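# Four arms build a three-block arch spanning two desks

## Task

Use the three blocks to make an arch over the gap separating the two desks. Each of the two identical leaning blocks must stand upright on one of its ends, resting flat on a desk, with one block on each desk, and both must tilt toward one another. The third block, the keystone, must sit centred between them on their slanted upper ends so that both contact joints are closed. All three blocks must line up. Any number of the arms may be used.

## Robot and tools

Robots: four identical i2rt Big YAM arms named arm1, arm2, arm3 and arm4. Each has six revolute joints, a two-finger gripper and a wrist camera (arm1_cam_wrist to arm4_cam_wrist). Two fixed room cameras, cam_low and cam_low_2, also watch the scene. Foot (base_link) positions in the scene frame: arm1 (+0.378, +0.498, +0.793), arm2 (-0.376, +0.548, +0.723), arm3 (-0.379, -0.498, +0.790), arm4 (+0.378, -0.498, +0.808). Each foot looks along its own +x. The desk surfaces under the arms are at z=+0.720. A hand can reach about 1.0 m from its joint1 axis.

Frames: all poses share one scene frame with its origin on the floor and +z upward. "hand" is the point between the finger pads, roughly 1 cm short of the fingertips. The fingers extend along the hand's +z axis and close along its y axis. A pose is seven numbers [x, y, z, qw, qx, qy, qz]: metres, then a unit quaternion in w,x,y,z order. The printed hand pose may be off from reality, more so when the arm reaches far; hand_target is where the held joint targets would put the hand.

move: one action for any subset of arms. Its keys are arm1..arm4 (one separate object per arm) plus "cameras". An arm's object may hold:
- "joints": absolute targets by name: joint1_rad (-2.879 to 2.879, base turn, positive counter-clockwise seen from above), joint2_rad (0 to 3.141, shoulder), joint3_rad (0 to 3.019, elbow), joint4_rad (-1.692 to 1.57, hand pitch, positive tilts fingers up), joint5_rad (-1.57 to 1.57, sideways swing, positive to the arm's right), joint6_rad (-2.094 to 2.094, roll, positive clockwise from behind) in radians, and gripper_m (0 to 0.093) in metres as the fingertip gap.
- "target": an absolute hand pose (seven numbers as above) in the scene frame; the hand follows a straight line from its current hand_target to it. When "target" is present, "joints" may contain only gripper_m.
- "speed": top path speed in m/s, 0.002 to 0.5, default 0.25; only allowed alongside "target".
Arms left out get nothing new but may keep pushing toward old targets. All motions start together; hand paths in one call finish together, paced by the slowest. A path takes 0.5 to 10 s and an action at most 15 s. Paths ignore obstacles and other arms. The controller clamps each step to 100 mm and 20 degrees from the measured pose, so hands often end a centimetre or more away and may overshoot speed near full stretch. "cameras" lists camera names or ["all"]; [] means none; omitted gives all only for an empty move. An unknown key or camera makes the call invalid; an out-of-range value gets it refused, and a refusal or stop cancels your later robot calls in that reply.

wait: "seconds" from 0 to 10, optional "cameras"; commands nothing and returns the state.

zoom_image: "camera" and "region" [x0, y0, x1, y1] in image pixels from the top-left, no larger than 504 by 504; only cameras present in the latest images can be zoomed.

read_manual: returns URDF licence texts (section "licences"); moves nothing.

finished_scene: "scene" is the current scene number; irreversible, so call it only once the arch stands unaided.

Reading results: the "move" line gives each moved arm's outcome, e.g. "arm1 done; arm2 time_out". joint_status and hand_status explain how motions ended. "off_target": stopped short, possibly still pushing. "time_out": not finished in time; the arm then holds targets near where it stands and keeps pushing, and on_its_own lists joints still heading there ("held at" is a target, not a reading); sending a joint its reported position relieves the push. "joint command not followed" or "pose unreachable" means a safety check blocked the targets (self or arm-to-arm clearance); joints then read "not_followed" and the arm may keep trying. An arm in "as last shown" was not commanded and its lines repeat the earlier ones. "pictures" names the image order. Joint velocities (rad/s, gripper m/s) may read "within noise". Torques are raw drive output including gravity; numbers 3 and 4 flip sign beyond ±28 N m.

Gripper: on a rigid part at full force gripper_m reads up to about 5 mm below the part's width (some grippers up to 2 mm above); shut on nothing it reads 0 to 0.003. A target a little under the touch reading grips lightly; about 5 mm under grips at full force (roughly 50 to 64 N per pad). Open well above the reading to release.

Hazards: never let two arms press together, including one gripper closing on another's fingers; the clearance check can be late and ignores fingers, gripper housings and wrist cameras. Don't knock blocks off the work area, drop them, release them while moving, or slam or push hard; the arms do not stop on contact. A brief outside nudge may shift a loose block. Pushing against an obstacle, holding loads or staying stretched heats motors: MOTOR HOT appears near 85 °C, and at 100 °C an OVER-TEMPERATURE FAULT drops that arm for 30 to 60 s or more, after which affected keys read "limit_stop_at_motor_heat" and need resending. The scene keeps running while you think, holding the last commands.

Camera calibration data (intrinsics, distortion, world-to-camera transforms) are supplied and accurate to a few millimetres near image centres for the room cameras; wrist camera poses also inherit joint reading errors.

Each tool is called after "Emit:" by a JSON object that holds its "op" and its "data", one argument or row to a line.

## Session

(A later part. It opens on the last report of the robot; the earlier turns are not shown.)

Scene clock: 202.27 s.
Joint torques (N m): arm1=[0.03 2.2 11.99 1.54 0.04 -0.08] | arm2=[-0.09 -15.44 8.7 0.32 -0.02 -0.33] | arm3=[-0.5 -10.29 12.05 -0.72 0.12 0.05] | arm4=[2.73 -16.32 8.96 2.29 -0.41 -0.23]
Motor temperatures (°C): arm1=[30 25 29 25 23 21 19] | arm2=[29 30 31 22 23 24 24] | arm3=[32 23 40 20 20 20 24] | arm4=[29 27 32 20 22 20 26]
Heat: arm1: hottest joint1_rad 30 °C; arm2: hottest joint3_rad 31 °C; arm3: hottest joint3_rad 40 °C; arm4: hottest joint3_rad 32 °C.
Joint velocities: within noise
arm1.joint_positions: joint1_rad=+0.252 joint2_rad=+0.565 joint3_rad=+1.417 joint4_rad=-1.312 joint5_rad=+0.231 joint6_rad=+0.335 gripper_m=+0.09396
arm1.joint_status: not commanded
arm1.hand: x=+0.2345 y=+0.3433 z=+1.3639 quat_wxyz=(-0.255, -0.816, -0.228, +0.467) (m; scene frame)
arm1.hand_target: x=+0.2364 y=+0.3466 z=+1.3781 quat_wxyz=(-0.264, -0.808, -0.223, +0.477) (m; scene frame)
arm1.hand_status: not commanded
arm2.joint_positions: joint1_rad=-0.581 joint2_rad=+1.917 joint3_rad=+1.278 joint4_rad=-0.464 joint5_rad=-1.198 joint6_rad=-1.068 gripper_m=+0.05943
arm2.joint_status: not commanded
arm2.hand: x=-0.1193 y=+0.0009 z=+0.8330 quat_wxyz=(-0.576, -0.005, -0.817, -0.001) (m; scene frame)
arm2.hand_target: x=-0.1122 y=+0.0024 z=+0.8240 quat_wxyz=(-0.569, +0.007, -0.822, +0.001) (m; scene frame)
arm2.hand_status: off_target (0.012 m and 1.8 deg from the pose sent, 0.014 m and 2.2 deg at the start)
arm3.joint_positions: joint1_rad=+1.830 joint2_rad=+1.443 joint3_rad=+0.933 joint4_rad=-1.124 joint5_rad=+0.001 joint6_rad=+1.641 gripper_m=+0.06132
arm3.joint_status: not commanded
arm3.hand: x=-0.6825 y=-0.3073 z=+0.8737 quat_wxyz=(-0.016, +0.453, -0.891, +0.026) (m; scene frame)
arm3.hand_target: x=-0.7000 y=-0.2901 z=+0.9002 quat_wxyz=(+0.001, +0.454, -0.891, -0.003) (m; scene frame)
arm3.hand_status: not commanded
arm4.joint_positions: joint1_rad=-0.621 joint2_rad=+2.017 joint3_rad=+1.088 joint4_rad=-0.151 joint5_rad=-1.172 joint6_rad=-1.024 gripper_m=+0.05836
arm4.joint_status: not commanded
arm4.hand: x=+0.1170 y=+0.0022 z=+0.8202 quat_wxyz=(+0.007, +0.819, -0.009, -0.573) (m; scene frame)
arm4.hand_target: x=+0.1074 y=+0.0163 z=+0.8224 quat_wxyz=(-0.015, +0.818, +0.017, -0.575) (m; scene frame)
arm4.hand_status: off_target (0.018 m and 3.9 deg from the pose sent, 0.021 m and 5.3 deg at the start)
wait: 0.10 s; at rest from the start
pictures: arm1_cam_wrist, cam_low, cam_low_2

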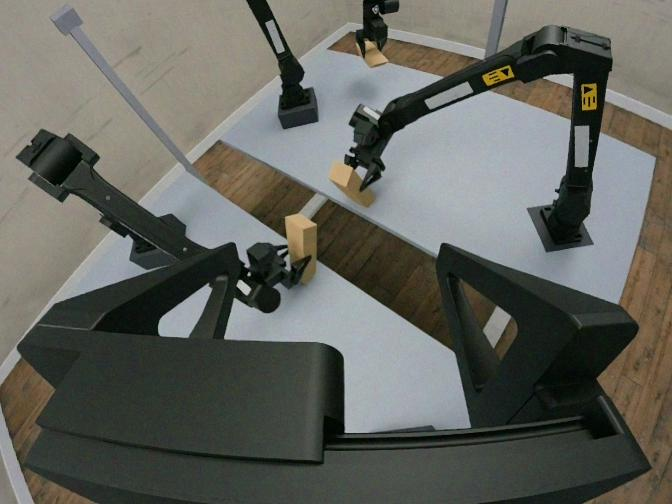

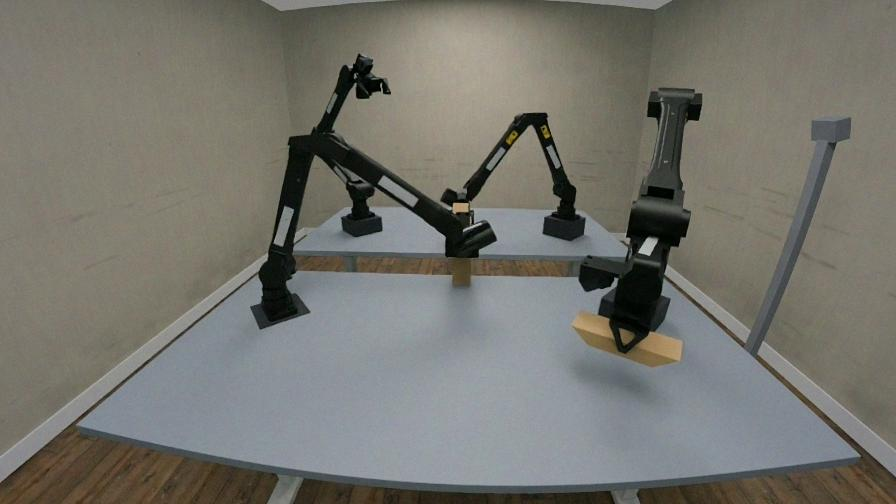

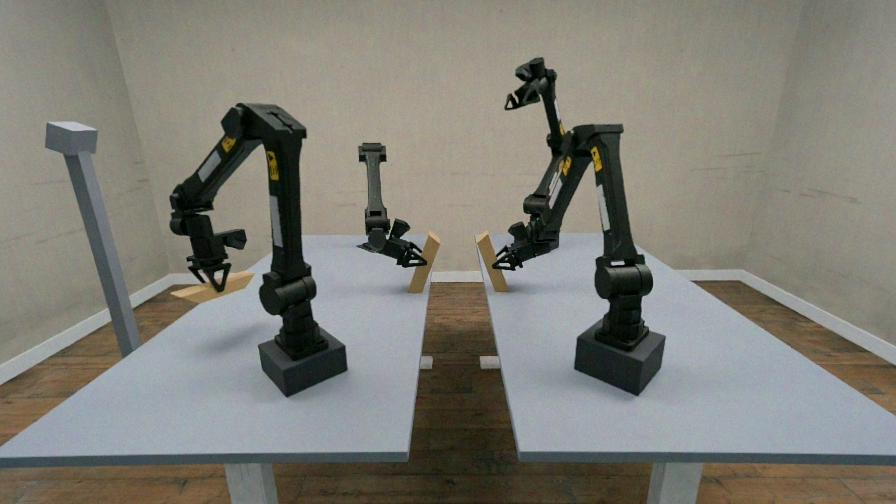

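Emit:
{"op": "zoom_image", "data": {
  "camera": "arm1_cam_wrist",
  "region": [270, 200, 340, 290]
}}

Emit:
{"op": "zoom_image", "data": {
  "camera": "arm1_cam_wrist",
  "region": [320, 150, 390, 220]
}}

Scaled by 5.600 from the camera's 672x504 image, which has a finer 960x720 frame.

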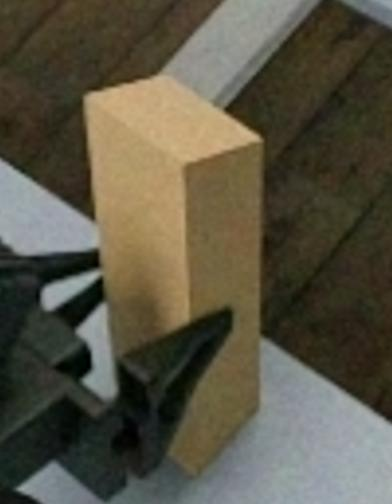

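Scaled by 7.200 from the camera's 672x504 image, which has a finer 960x720 frame.

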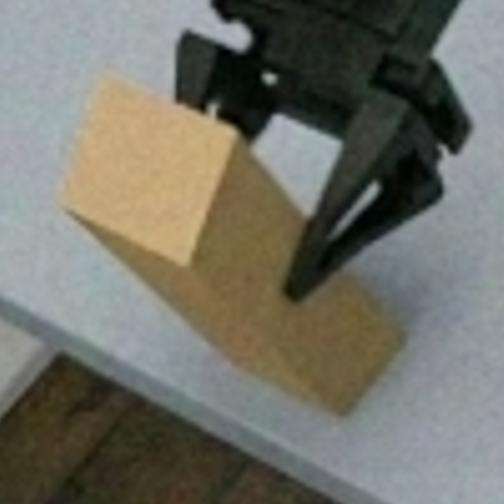

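Emit:
{"op": "zoom_image", "data": {
  "camera": "cam_low",
  "region": [440, 190, 490, 240]
}}

Emit:
{"op": "zoom_image", "data": {
  "camera": "cam_low",
  "region": [440, 250, 490, 300]
}}

Scaled by 10.080 from the camera's 896x504 image, which has a finer 1280x720 frame.

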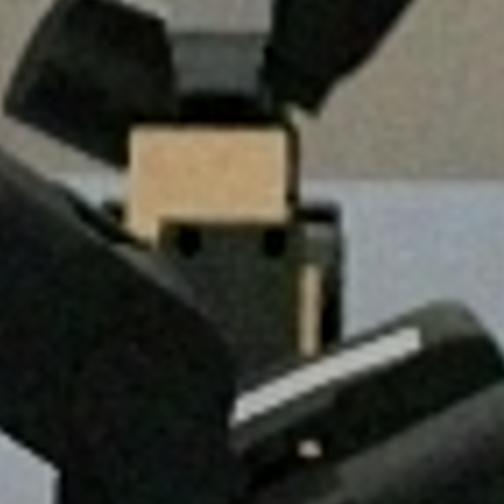

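Scaled by 10.080 from the camera's 896x504 image, which has a finer 1280x720 frame.

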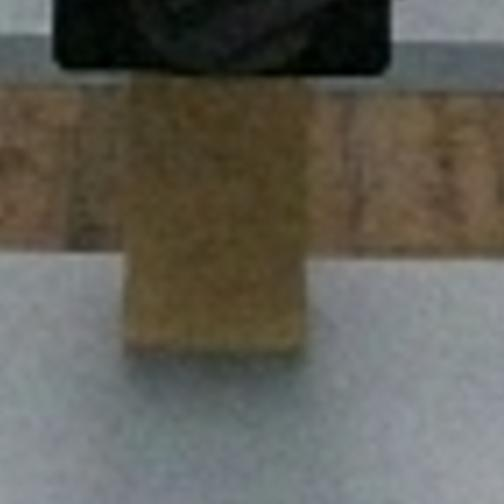

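Emit:
{"op": "move", "data": {
  "arm4": {"target": [0.107, 0.010, 0.822, -0.0165, 0.8176, 0.0340, -0.5749], "speed": 0.05},
  "cameras": ["cam_low", "cam_low_2", "arm1_cam_wrist"]
}}

Emit:
{"op": "zoom_image", "data": {
  "camera": "cam_low",
  "region": [440, 190, 490, 240]
}}

Emit:
{"op": "zoom_image", "data": {
  "camera": "cam_low_2",
  "region": [400, 220, 530, 310]
}}

Emit:
{"op": "zoom_image", "data": {
  "camera": "arm1_cam_wrist",
  "region": [270, 150, 390, 290]
}}

Scene clock: 218.73 s.
Joint torques (N m): arm1=[-0.03 2.2 11.93 1.51 0.05 -0.08] | arm2=[0.21 -15.44 8.66 0.36 -0.01 -0.34] | arm3=[-0.44 -10.11 12.04 -0.87 0.1 0.06] | arm4=[2.84 -16.67 8.42 1.16 -0.69 -0.49]
Motor temperatures (°C): arm1=[30 25 29 24 23 21 19] | arm2=[29 30 31 22 22 24 24] | arm3=[32 23 41 20 20 20 25] | arm4=[29 26 32 20 22 20 26]
Heat: arm1: hottest joint1_rad 30 °C; arm2: hottest joint3_rad 31 °C; arm3: hottest joint3_rad 41 °C; arm4: hottest joint3_rad 32 °C.
move: arm4 off_target
Joint velocities: within noise
arm1, arm2, arm3: as last shown
arm4.joint_positions: joint1_rad=-0.619 joint2_rad=+2.017 joint3_rad=+1.088 joint4_rad=-0.151 joint5_rad=-1.173 joint6_rad=-1.053 gripper_m=+0.05836
arm4.joint_status: not commanded
arm4.hand: x=+0.1160 y=+0.0015 z=+0.8202 quat_wxyz=(-0.001, +0.819, +0.004, -0.574) (m; scene frame)
arm4.hand_target: x=+0.1070 y=+0.0096 z=+0.8222 quat_wxyz=(-0.017, +0.817, +0.033, -0.575) (m; scene frame)
arm4.hand_status: off_target (0.012 m and 3.9 deg from the pose sent, 0.013 m and 5.6 deg at the start)
pictures: arm1_cam_wrist, cam_low, cam_low_2

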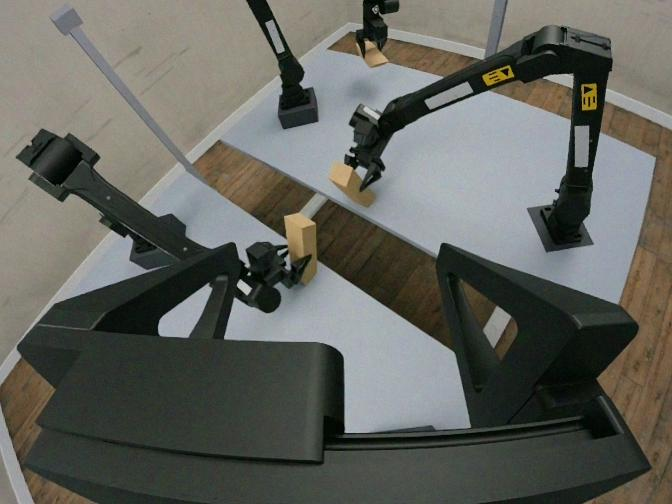

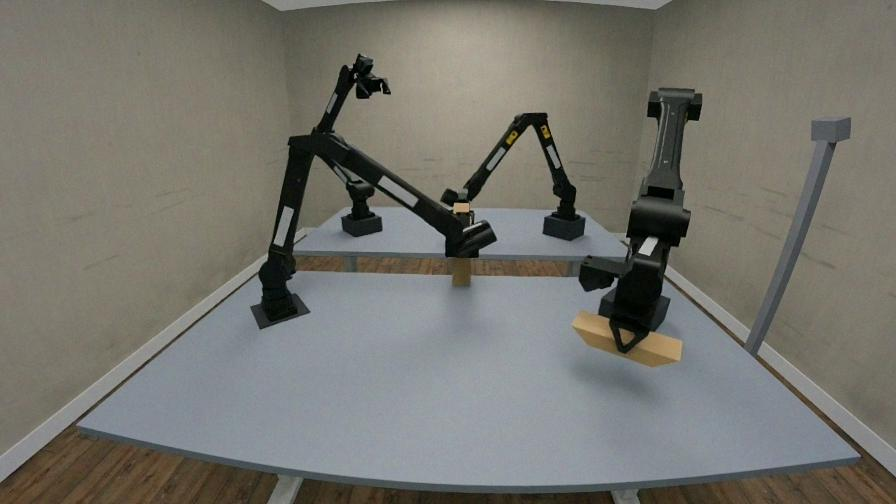

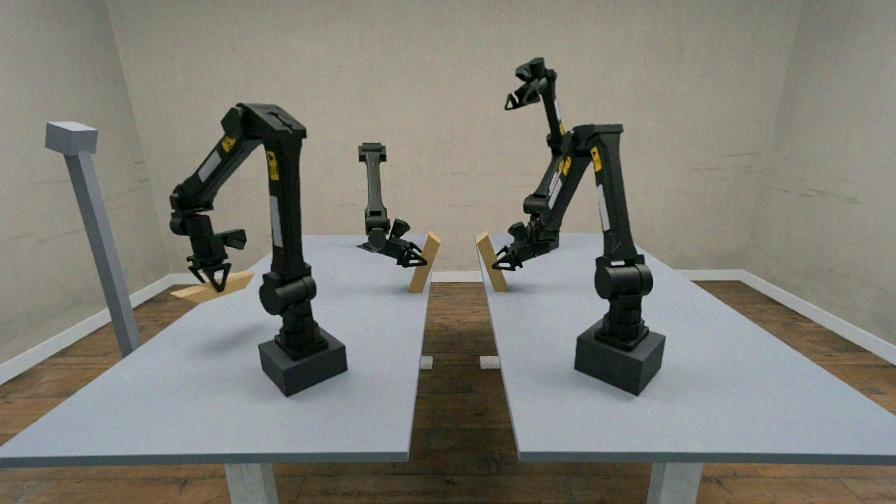

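Scaled by 10.080 from the camera's 896x504 image, which has a finer 1280x720 frame.

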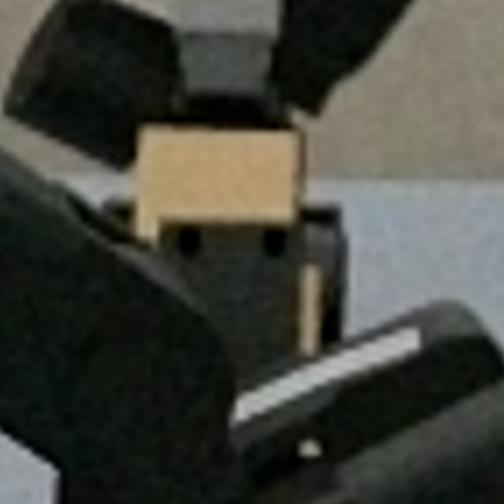

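Scaled by 3.877 from the camera's 896x504 image, which has a finer 1280x720 frame.

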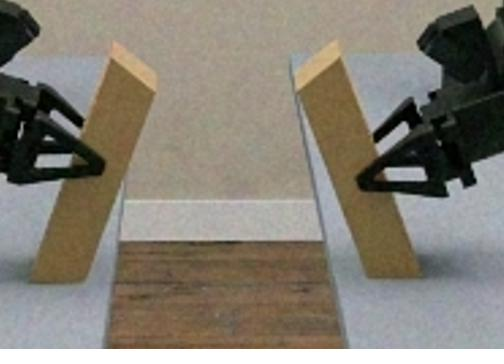

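Scaled by 3.600 from the camera's 672x504 image, which has a finer 960x720 frame.

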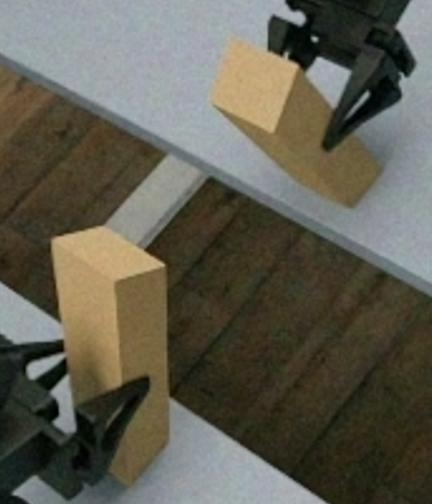

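Emit:
{"op": "move", "data": {
  "arm3": {"target": [-0.02, -0.02, 1.09, 0, 0, 1, 0], "speed": 0.25},
  "arm4": {"target": [0.107, 0.003, 0.822, -0.0165, 0.8176, 0.0340, -0.5749], "speed": 0.1},
  "cameras": ["all"]
}}

Emit:
{"op": "zoom_image", "data": {
  "camera": "cam_low",
  "region": [400, 130, 540, 250]
}}

Emit:
{"op": "zoom_image", "data": {
  "camera": "cam_low_2",
  "region": [380, 160, 550, 310]
}}

Emit:
{"op": "zoom_image", "data": {
  "camera": "arm1_cam_wrist",
  "region": [270, 130, 390, 270]
}}

Scene clock: 229.13 s.
Joint torques (N m): arm1=[0.09 2.32 11.99 1.51 0.05 -0.08] | arm2=[0.03 -15.15 8.68 0.31 -0.03 -0.33] | arm3=[0.91 -16.97 14.53 -0.65 -0.06 0.22] | arm4=[3.02 -17.49 6.86 1.77 -0.64 -0.46]
Motor temperatures (°C): arm1=[30 25 29 24 23 21 19] | arm2=[29 30 31 22 22 24 24] | arm3=[32 23 41 20 20 20 25] | arm4=[29 26 32 20 22 20 27]
Heat: arm1: hottest joint1_rad 30 °C; arm2: hottest joint3_rad 31 °C; arm3: hottest joint3_rad 41 °C; arm4: hottest joint3_rad 32 °C.
move: arm3 off_target; arm4 off_target
Joint velocities: within noise
arm1, arm2: as last shown
arm3.joint_positions: joint1_rad=+0.178 joint2_rad=+1.881 joint3_rad=+1.988 joint4_rad=-1.671 joint5_rad=+0.004 joint6_rad=+0.919 gripper_m=+0.06132
arm3.joint_status: not commanded
arm3.hand: x=-0.0288 y=-0.0310 z=+1.0550 quat_wxyz=(-0.003, +0.006, -1.000, -0.001) (m; scene frame)
arm3.hand_target: x=-0.0217 y=-0.0223 z=+1.0891 quat_wxyz=(-0.024, +0.000, -0.999, -0.033) (m; scene frame)
arm3.hand_status: off_target (0.038 m and 0.8 deg from the pose sent, 0.754 m and 54.1 deg at the start; a joint's target at an end of its range on 32 of 120 steps)
arm4.joint_positions: joint1_rad=-0.619 joint2_rad=+2.017 joint3_rad=+1.088 joint4_rad=-0.151 joint5_rad=-1.175 joint6_rad=-1.053 gripper_m=+0.05836
arm4.joint_status: not commanded
arm4.hand: x=+0.1159 y=+0.0014 z=+0.8204 quat_wxyz=(+0.000, +0.819, +0.004, -0.574) (m; scene frame)
arm4.hand_target: x=+0.1071 y=+0.0028 z=+0.8223 quat_wxyz=(-0.016, +0.817, +0.033, -0.576) (m; scene frame)
arm4.hand_status: off_target (0.009 m and 3.9 deg from the pose sent, 0.009 m and 3.9 deg at the start)
pictures: arm1_cam_wrist, arm2_cam_wrist, arm3_cam_wrist, arm4_cam_wrist, cam_low, cam_low_2
camera_calibration:
arm2_cam_wrist: T_world_to_cam=[[-0.0474356, -0.998685, -0.0194426, 0.00892658], [-0.787377, 0.049362, -0.614493, 0.428968], [0.614645, -0.0138402, -0.788683, 0.848668], [0, 0, 0, 1]] pos_world=[-0.183447, -0.000514088, 0.933101]
arm3_cam_wrist: T_world_to_cam=[[0.00552109, -0.999958, 0.00728502, -0.0388295], [-0.811739, -0.000227086, 0.584021, -0.636314], [-0.583995, -0.00913796, -0.811706, 0.96261], [0, 0, 0, 1]] pos_world=[0.045853, -0.0301761, 1.15326]
arm4_cam_wrist: T_world_to_cam=[[-0.00047631, 0.999903, 0.0139519, -0.0130095], [0.830994, 0.00815693, -0.556222, 0.36385], [-0.556281, 0.011329, -0.830917, 0.871437], [0, 0, 0, 1]] pos_world=[0.182401, 0.000167875, 0.926654]

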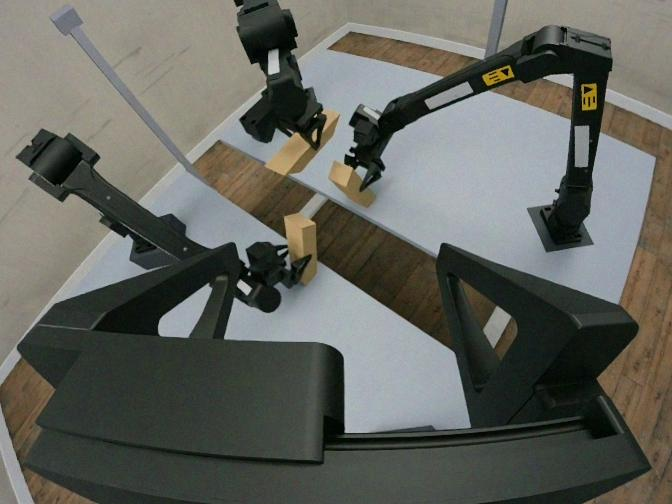

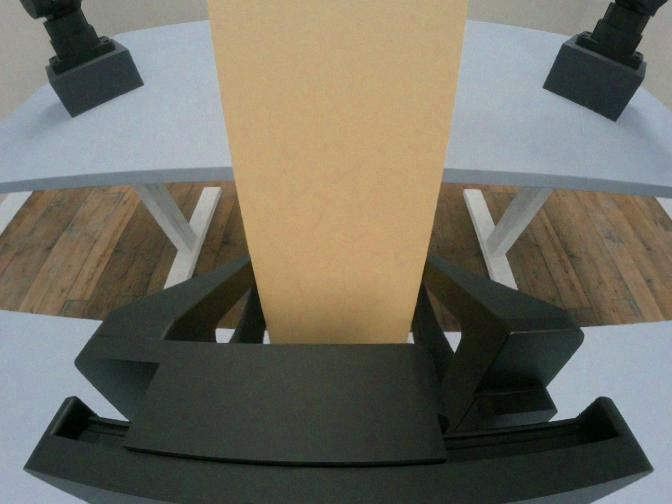

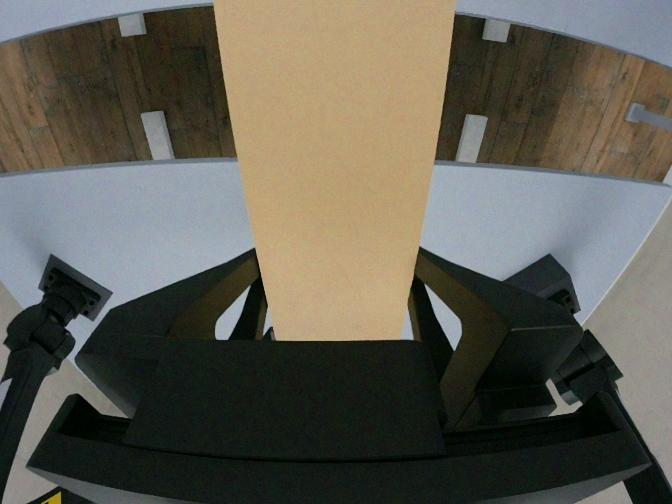

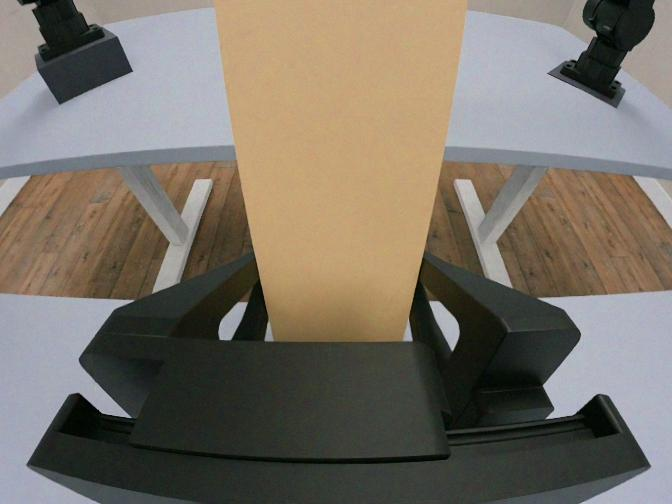

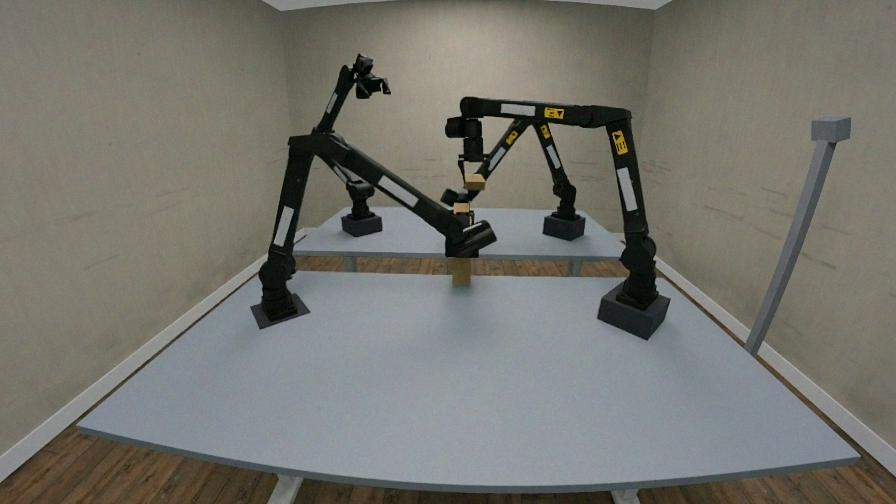

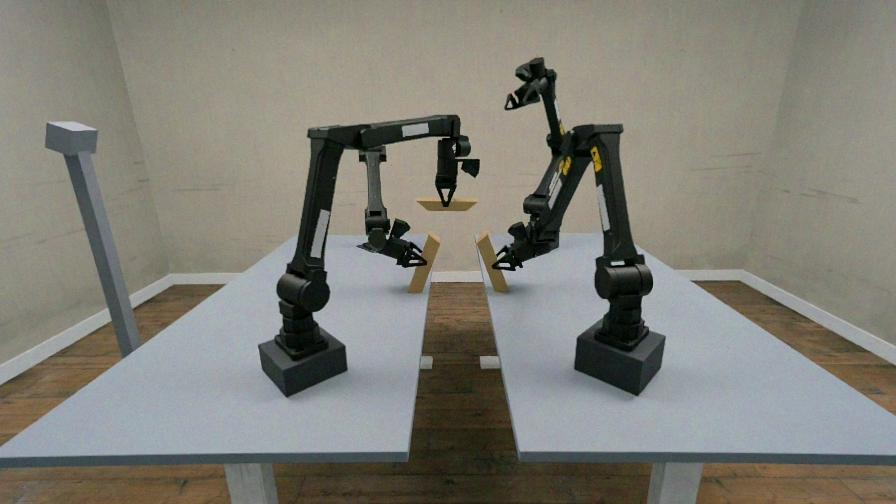

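Scaled by 3.600 from the camera's 896x504 image, which has a finer 1280x720 frame.

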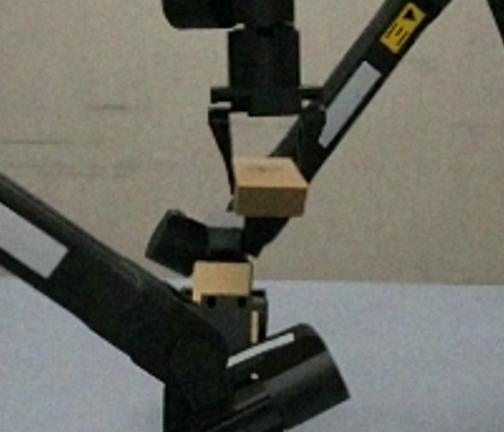

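Scaled by 2.965 from the camera's 896x504 image, which has a finer 1280x720 frame.

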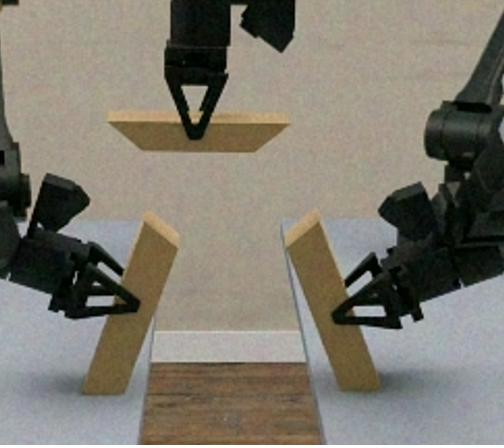

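Scaled by 3.600 from the camera's 672x504 image, which has a finer 960x720 frame.

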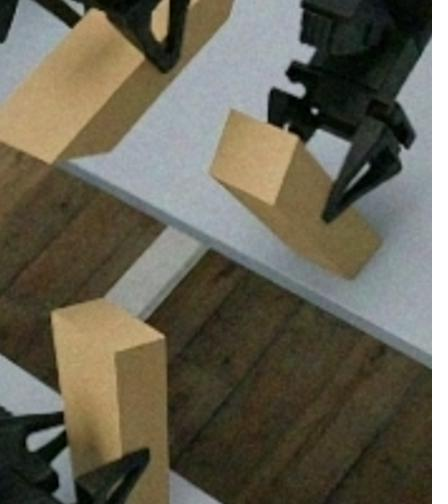

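Emit:
{"op": "move", "data": {
  "arm3": {"target": [0.0114, 0.014, 0.98, 0, 0, 1, 0], "speed": 0.12},
  "cameras": ["cam_low", "cam_low_2", "arm1_cam_wrist"]
}}

Emit:
{"op": "zoom_image", "data": {
  "camera": "cam_low",
  "region": [400, 150, 540, 270]
}}

Emit:
{"op": "zoom_image", "data": {
  "camera": "cam_low_2",
  "region": [390, 190, 520, 310]
}}

Emit:
{"op": "zoom_image", "data": {
  "camera": "arm1_cam_wrist",
  "region": [250, 130, 390, 270]
}}

Scene clock: 238.47 s.
Joint torques (N m): arm1=[0.09 2.26 11.96 1.54 0.05 -0.07] | arm2=[-0.26 -15.33 8.69 0.35 -0.03 -0.31] | arm3=[0.38 -20.37 14.02 -0.14 -0.01 0.19] | arm4=[2.96 -17.38 6.86 1.78 -0.65 -0.44]
Motor temperatures (°C): arm1=[30 25 29 24 23 21 19] | arm2=[29 30 31 22 22 24 24] | arm3=[32 25 43 20 20 20 25] | arm4=[29 26 31 20 22 20 27]
Heat: arm1: hottest joint1_rad 30 °C; arm2: hottest joint3_rad 31 °C; arm3: hottest joint3_rad 43 °C; arm4: hottest joint3_rad 31 °C.
move: arm3 off_target
Joint velocities: within noise
arm1, arm4: as last shown
arm2.joint_positions: joint1_rad=-0.581 joint2_rad=+1.917 joint3_rad=+1.278 joint4_rad=-0.464 joint5_rad=-1.198 joint6_rad=-1.070 gripper_m=+0.05943
arm2.joint_status: not commanded
arm2.hand: x=-0.1193 y=+0.0009 z=+0.8330 quat_wxyz=(-0.576, -0.004, -0.817, -0.001) (m; scene frame)
arm2.hand_target: x=-0.1122 y=+0.0024 z=+0.8241 quat_wxyz=(-0.570, +0.007, -0.822, +0.001) (m; scene frame)
arm2.hand_status: not commanded
arm3.joint_positions: joint1_rad=+0.176 joint2_rad=+2.073 joint3_rad=+1.991 joint4_rad=-1.576 joint5_rad=+0.004 joint6_rad=+0.919 gripper_m=+0.06133
arm3.joint_status: not commanded
arm3.hand: x=-0.0047 y=-0.0001 z=+0.9436 quat_wxyz=(+0.025, +0.005, -0.999, +0.036) (m; scene frame)
arm3.hand_target: x=+0.0108 y=+0.0129 z=+0.9806 quat_wxyz=(-0.003, +0.000, -1.000, -0.003) (m; scene frame)
arm3.hand_status: off_target (0.042 m and 5.1 deg from the pose sent, 0.096 m and 0.8 deg at the start)
pictures: arm1_cam_wrist, cam_low, cam_low_2

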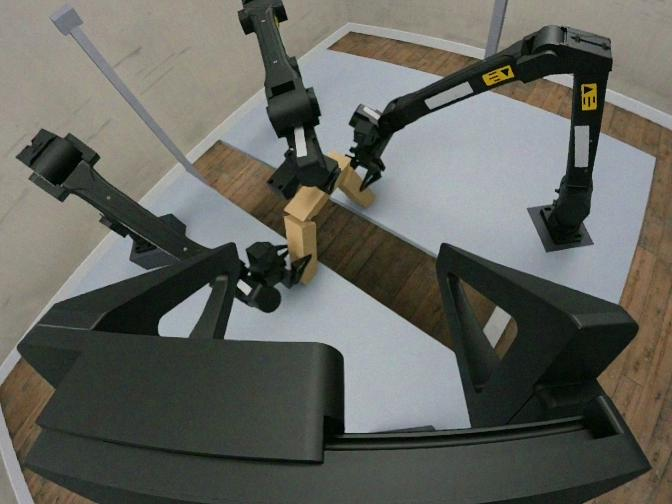

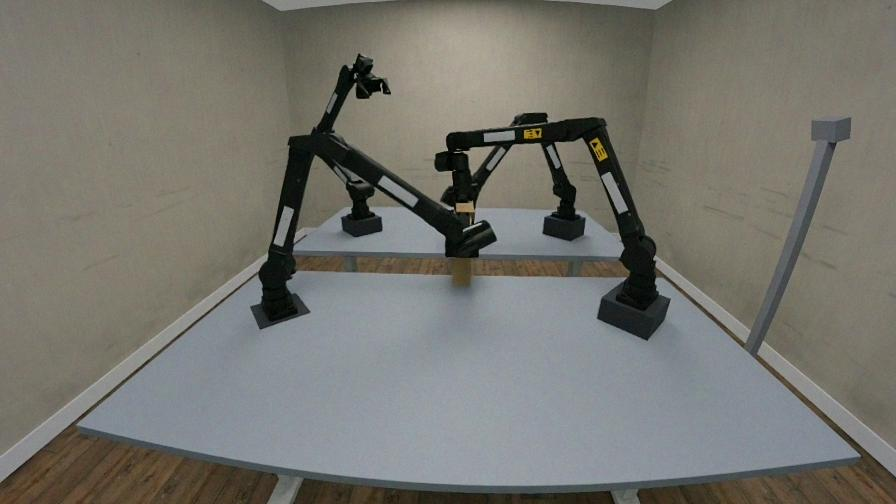

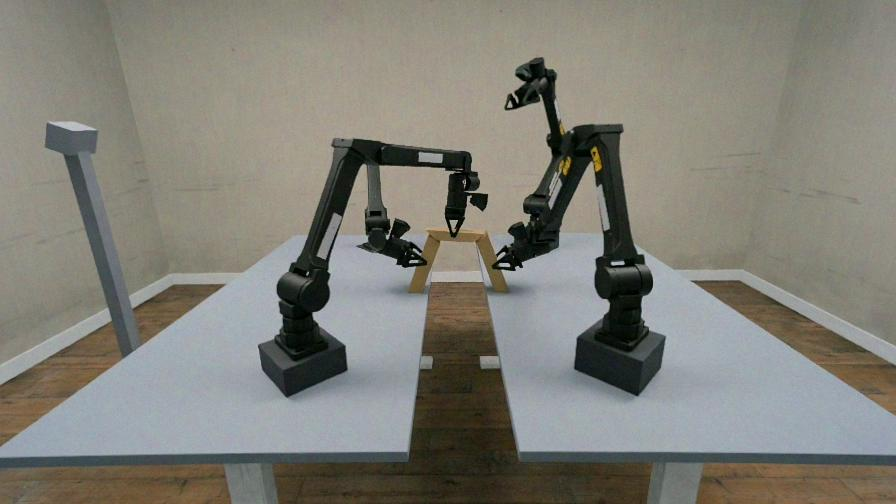

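Scaled by 3.600 from the camera's 896x504 image, which has a finer 1280x720 frame.

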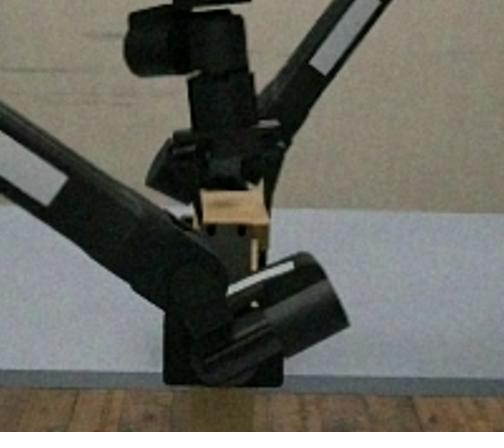

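Scaled by 3.877 from the camera's 896x504 image, which has a finer 1280x720 frame.

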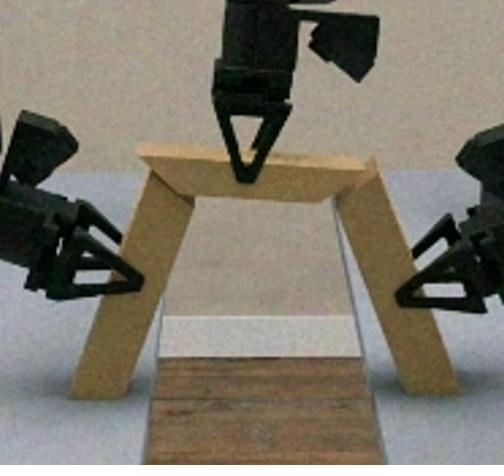

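Scaled by 3.600 from the camera's 672x504 image, which has a finer 960x720 frame.

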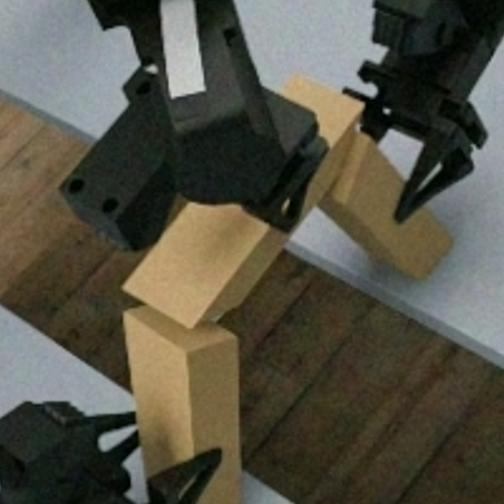

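Emit:
{"op": "move", "data": {
  "arm3": {"target": [0.020, 0.018, 0.992, 0.025, 0.005, 0.999, 0.036], "speed": 0.08},
  "cameras": ["cam_low", "cam_low_2", "arm1_cam_wrist"]
}}

Emit:
{"op": "zoom_image", "data": {
  "camera": "cam_low",
  "region": [430, 180, 500, 240]
}}

Emit:
{"op": "zoom_image", "data": {
  "camera": "cam_low_2",
  "region": [410, 210, 510, 300]
}}

Emit:
{"op": "zoom_image", "data": {
  "camera": "arm1_cam_wrist",
  "region": [250, 130, 390, 270]
}}

Scene clock: 244.83 s.
Joint torques (N m): arm1=[0.15 2.2 11.96 1.55 0.05 -0.09] | arm2=[-0.03 -15.21 8.65 0.43 -0.05 -0.32] | arm3=[-0.38 -22.36 11.17 0.05 -0.07 0.22] | arm4=[3.02 -17.44 6.84 1.77 -0.65 -0.46]
Motor temperatures (°C): arm1=[29 24 29 24 23 21 19] | arm2=[29 31 31 22 22 24 25] | arm3=[32 27 42 20 20 20 25] | arm4=[29 26 31 20 22 21 27]
Heat: arm1: hottest joint1_rad 29 °C; arm2: hottest joint2_rad 31 °C; arm3: hottest joint3_rad 42 °C; arm4: hottest joint3_rad 31 °C.
move: arm3 off_target
Joint velocities: within noise
arm1, arm2, arm4: as last shown
arm3.joint_positions: joint1_rad=+0.175 joint2_rad=+2.062 joint3_rad=+1.991 joint4_rad=-1.510 joint5_rad=+0.001 joint6_rad=+0.919 gripper_m=+0.06132
arm3.joint_status: not commanded
arm3.hand: x=+0.0052 y=+0.0124 z=+0.9495 quat_wxyz=(+0.003, +0.004, -1.000, +0.004) (m; scene frame)
arm3.hand_target: x=+0.0174 y=+0.0151 z=+0.9921 quat_wxyz=(-0.023, -0.005, -0.999, -0.033) (m; scene frame)
arm3.hand_status: off_target (0.045 m and 5.7 deg from the pose sent, 0.057 m and 10.1 deg at the start)
pictures: arm1_cam_wrist, cam_low, cam_low_2

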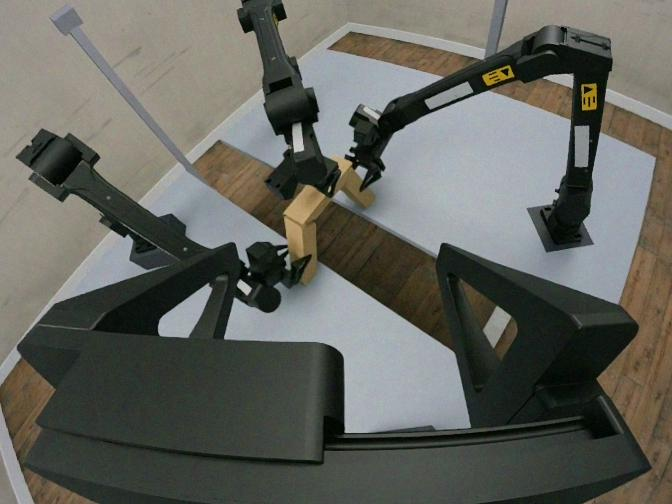

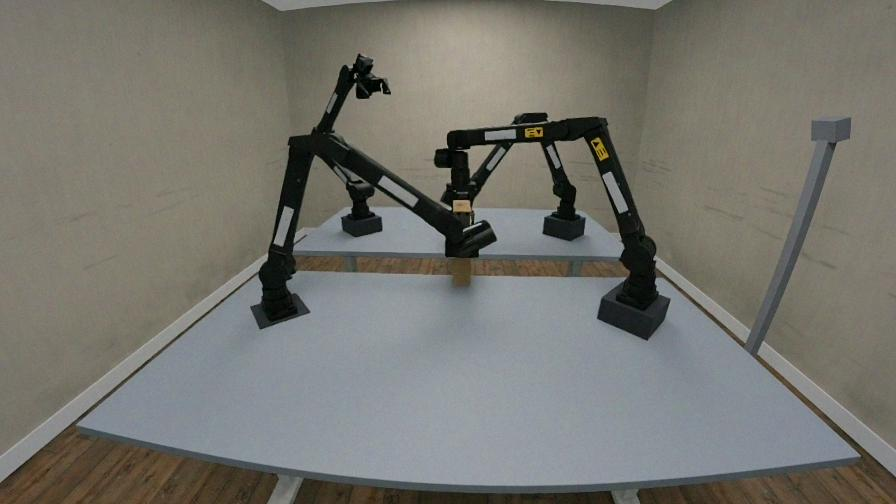

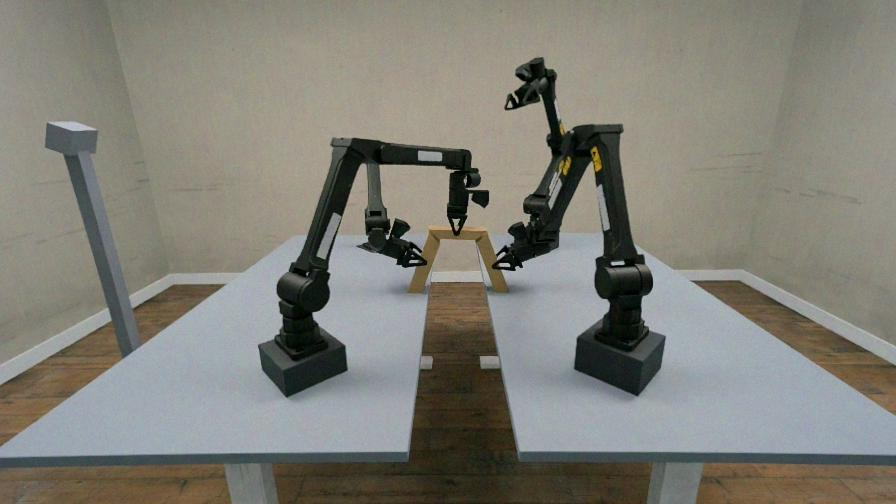

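Scaled by 7.200 from the camera's 896x504 image, which has a finer 1280x720 frame.

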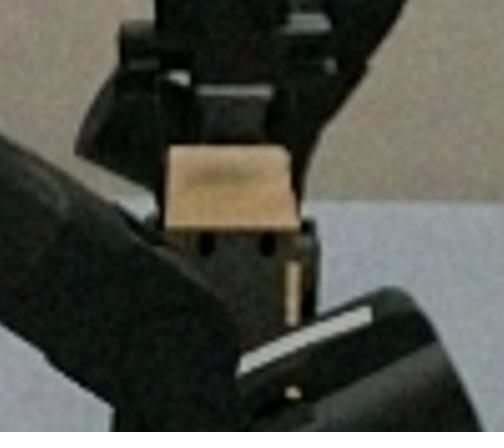

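Scaled by 5.040 from the camera's 896x504 image, which has a finer 1280x720 frame.

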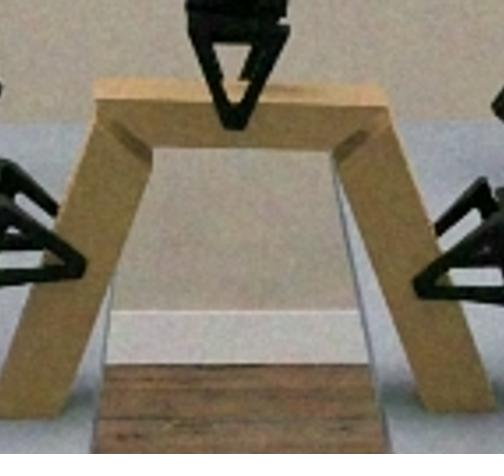

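Scaled by 3.600 from the camera's 672x504 image, which has a finer 960x720 frame.

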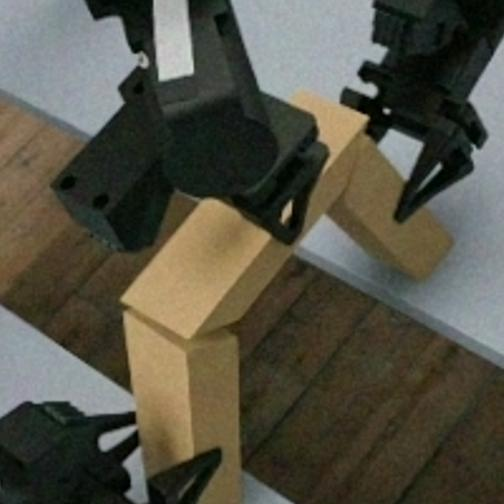

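Emit:
{"op": "move", "data": {
  "arm3": {"target": [0.020, 0.0135, 0.981, 0.025, 0.005, 0.999, 0.036], "speed": 0.05},
  "cameras": ["cam_low", "cam_low_2", "arm1_cam_wrist"]
}}

Emit:
{"op": "zoom_image", "data": {
  "camera": "cam_low",
  "region": [430, 180, 500, 240]
}}

Emit:
{"op": "zoom_image", "data": {
  "camera": "cam_low_2",
  "region": [410, 210, 510, 300]
}}

Emit:
{"op": "zoom_image", "data": {
  "camera": "arm1_cam_wrist",
  "region": [250, 130, 390, 270]
}}

Scene clock: 249.20 s.
Joint torques (N m): arm1=[-0.03 2.32 11.95 1.51 0.05 -0.08] | arm2=[-0.15 -15.27 8.75 0.32 -0.05 -0.33] | arm3=[0.03 -22.95 8.24 0.1 -0.07 0.21] | arm4=[3.02 -17.38 6.83 1.77 -0.64 -0.46]
Motor temperatures (°C): arm1=[29 24 29 24 23 21 19] | arm2=[29 31 31 22 22 24 25] | arm3=[32 27 41 20 20 20 25] | arm4=[29 26 31 20 22 21 27]
Heat: arm1: hottest joint1_rad 29 °C; arm2: hottest joint2_rad 31 °C; arm3: hottest joint3_rad 41 °C; arm4: hottest joint3_rad 31 °C.
move: arm3 off_target
Joint velocities: within noise
arm1, arm2, arm4: as last shown
arm3.joint_positions: joint1_rad=+0.170 joint2_rad=+2.059 joint3_rad=+1.991 joint4_rad=-1.470 joint5_rad=+0.001 joint6_rad=+0.919 gripper_m=+0.06132
arm3.joint_status: not commanded
arm3.hand: x=+0.0136 y=+0.0182 z=+0.9511 quat_wxyz=(-0.009, +0.002, -1.000, -0.013) (m; scene frame)
arm3.hand_target: x=+0.0198 y=+0.0134 z=+0.9805 quat_wxyz=(-0.025, -0.005, -0.999, -0.036) (m; scene frame)
arm3.hand_status: off_target (0.031 m and 3.3 deg from the pose sent, 0.035 m and 5.7 deg at the start)
pictures: arm1_cam_wrist, cam_low, cam_low_2

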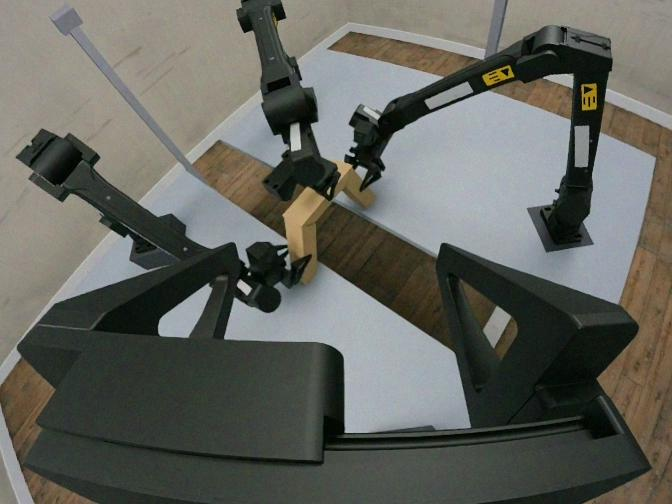

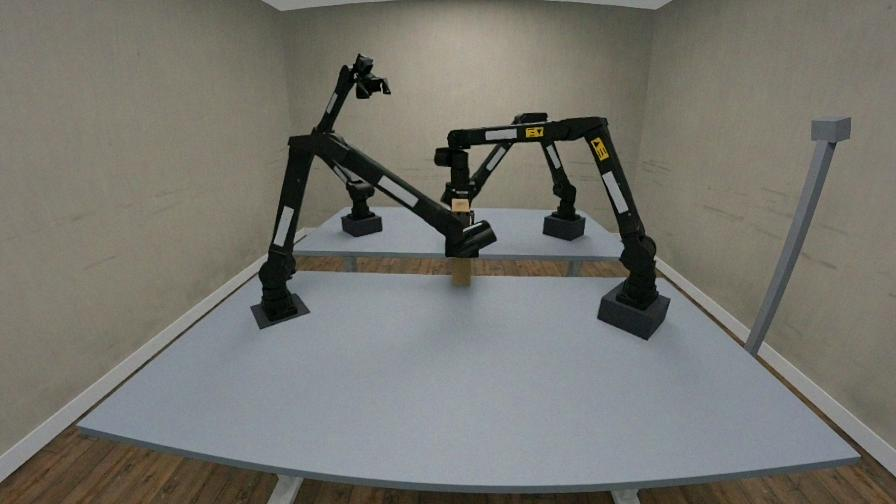

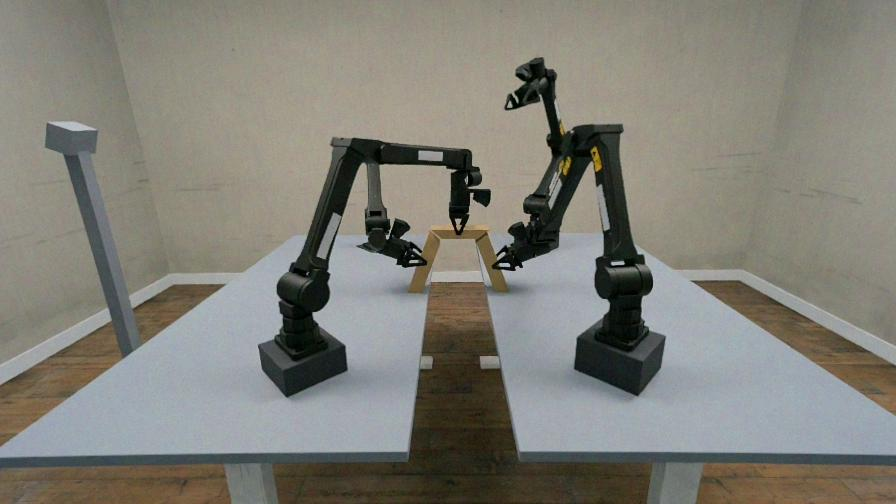

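Scaled by 7.200 from the camera's 896x504 image, which has a finer 1280x720 frame.

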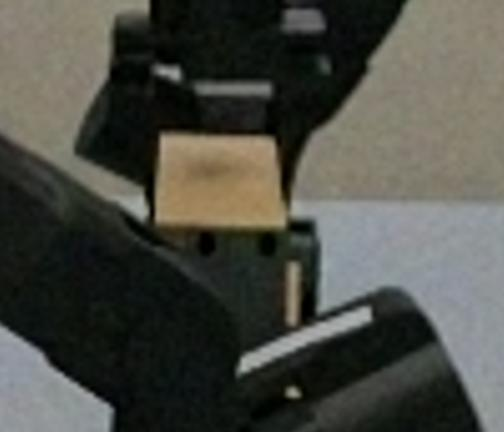

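Scaled by 5.040 from the camera's 896x504 image, which has a finer 1280x720 frame.

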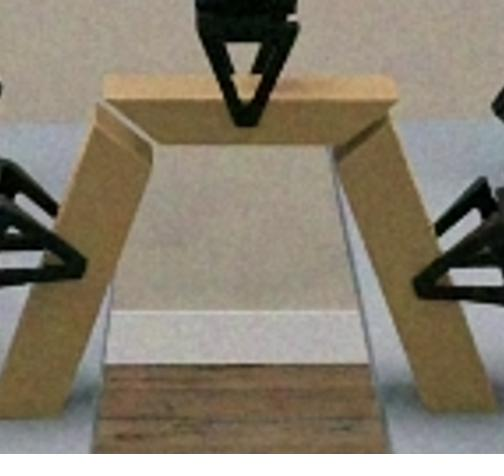

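Scaled by 3.600 from the camera's 672x504 image, which has a finer 960x720 frame.

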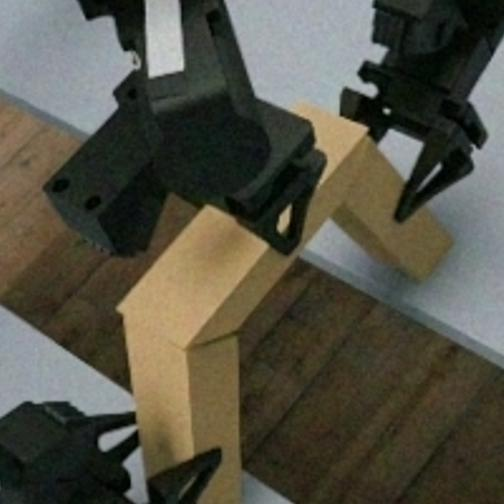

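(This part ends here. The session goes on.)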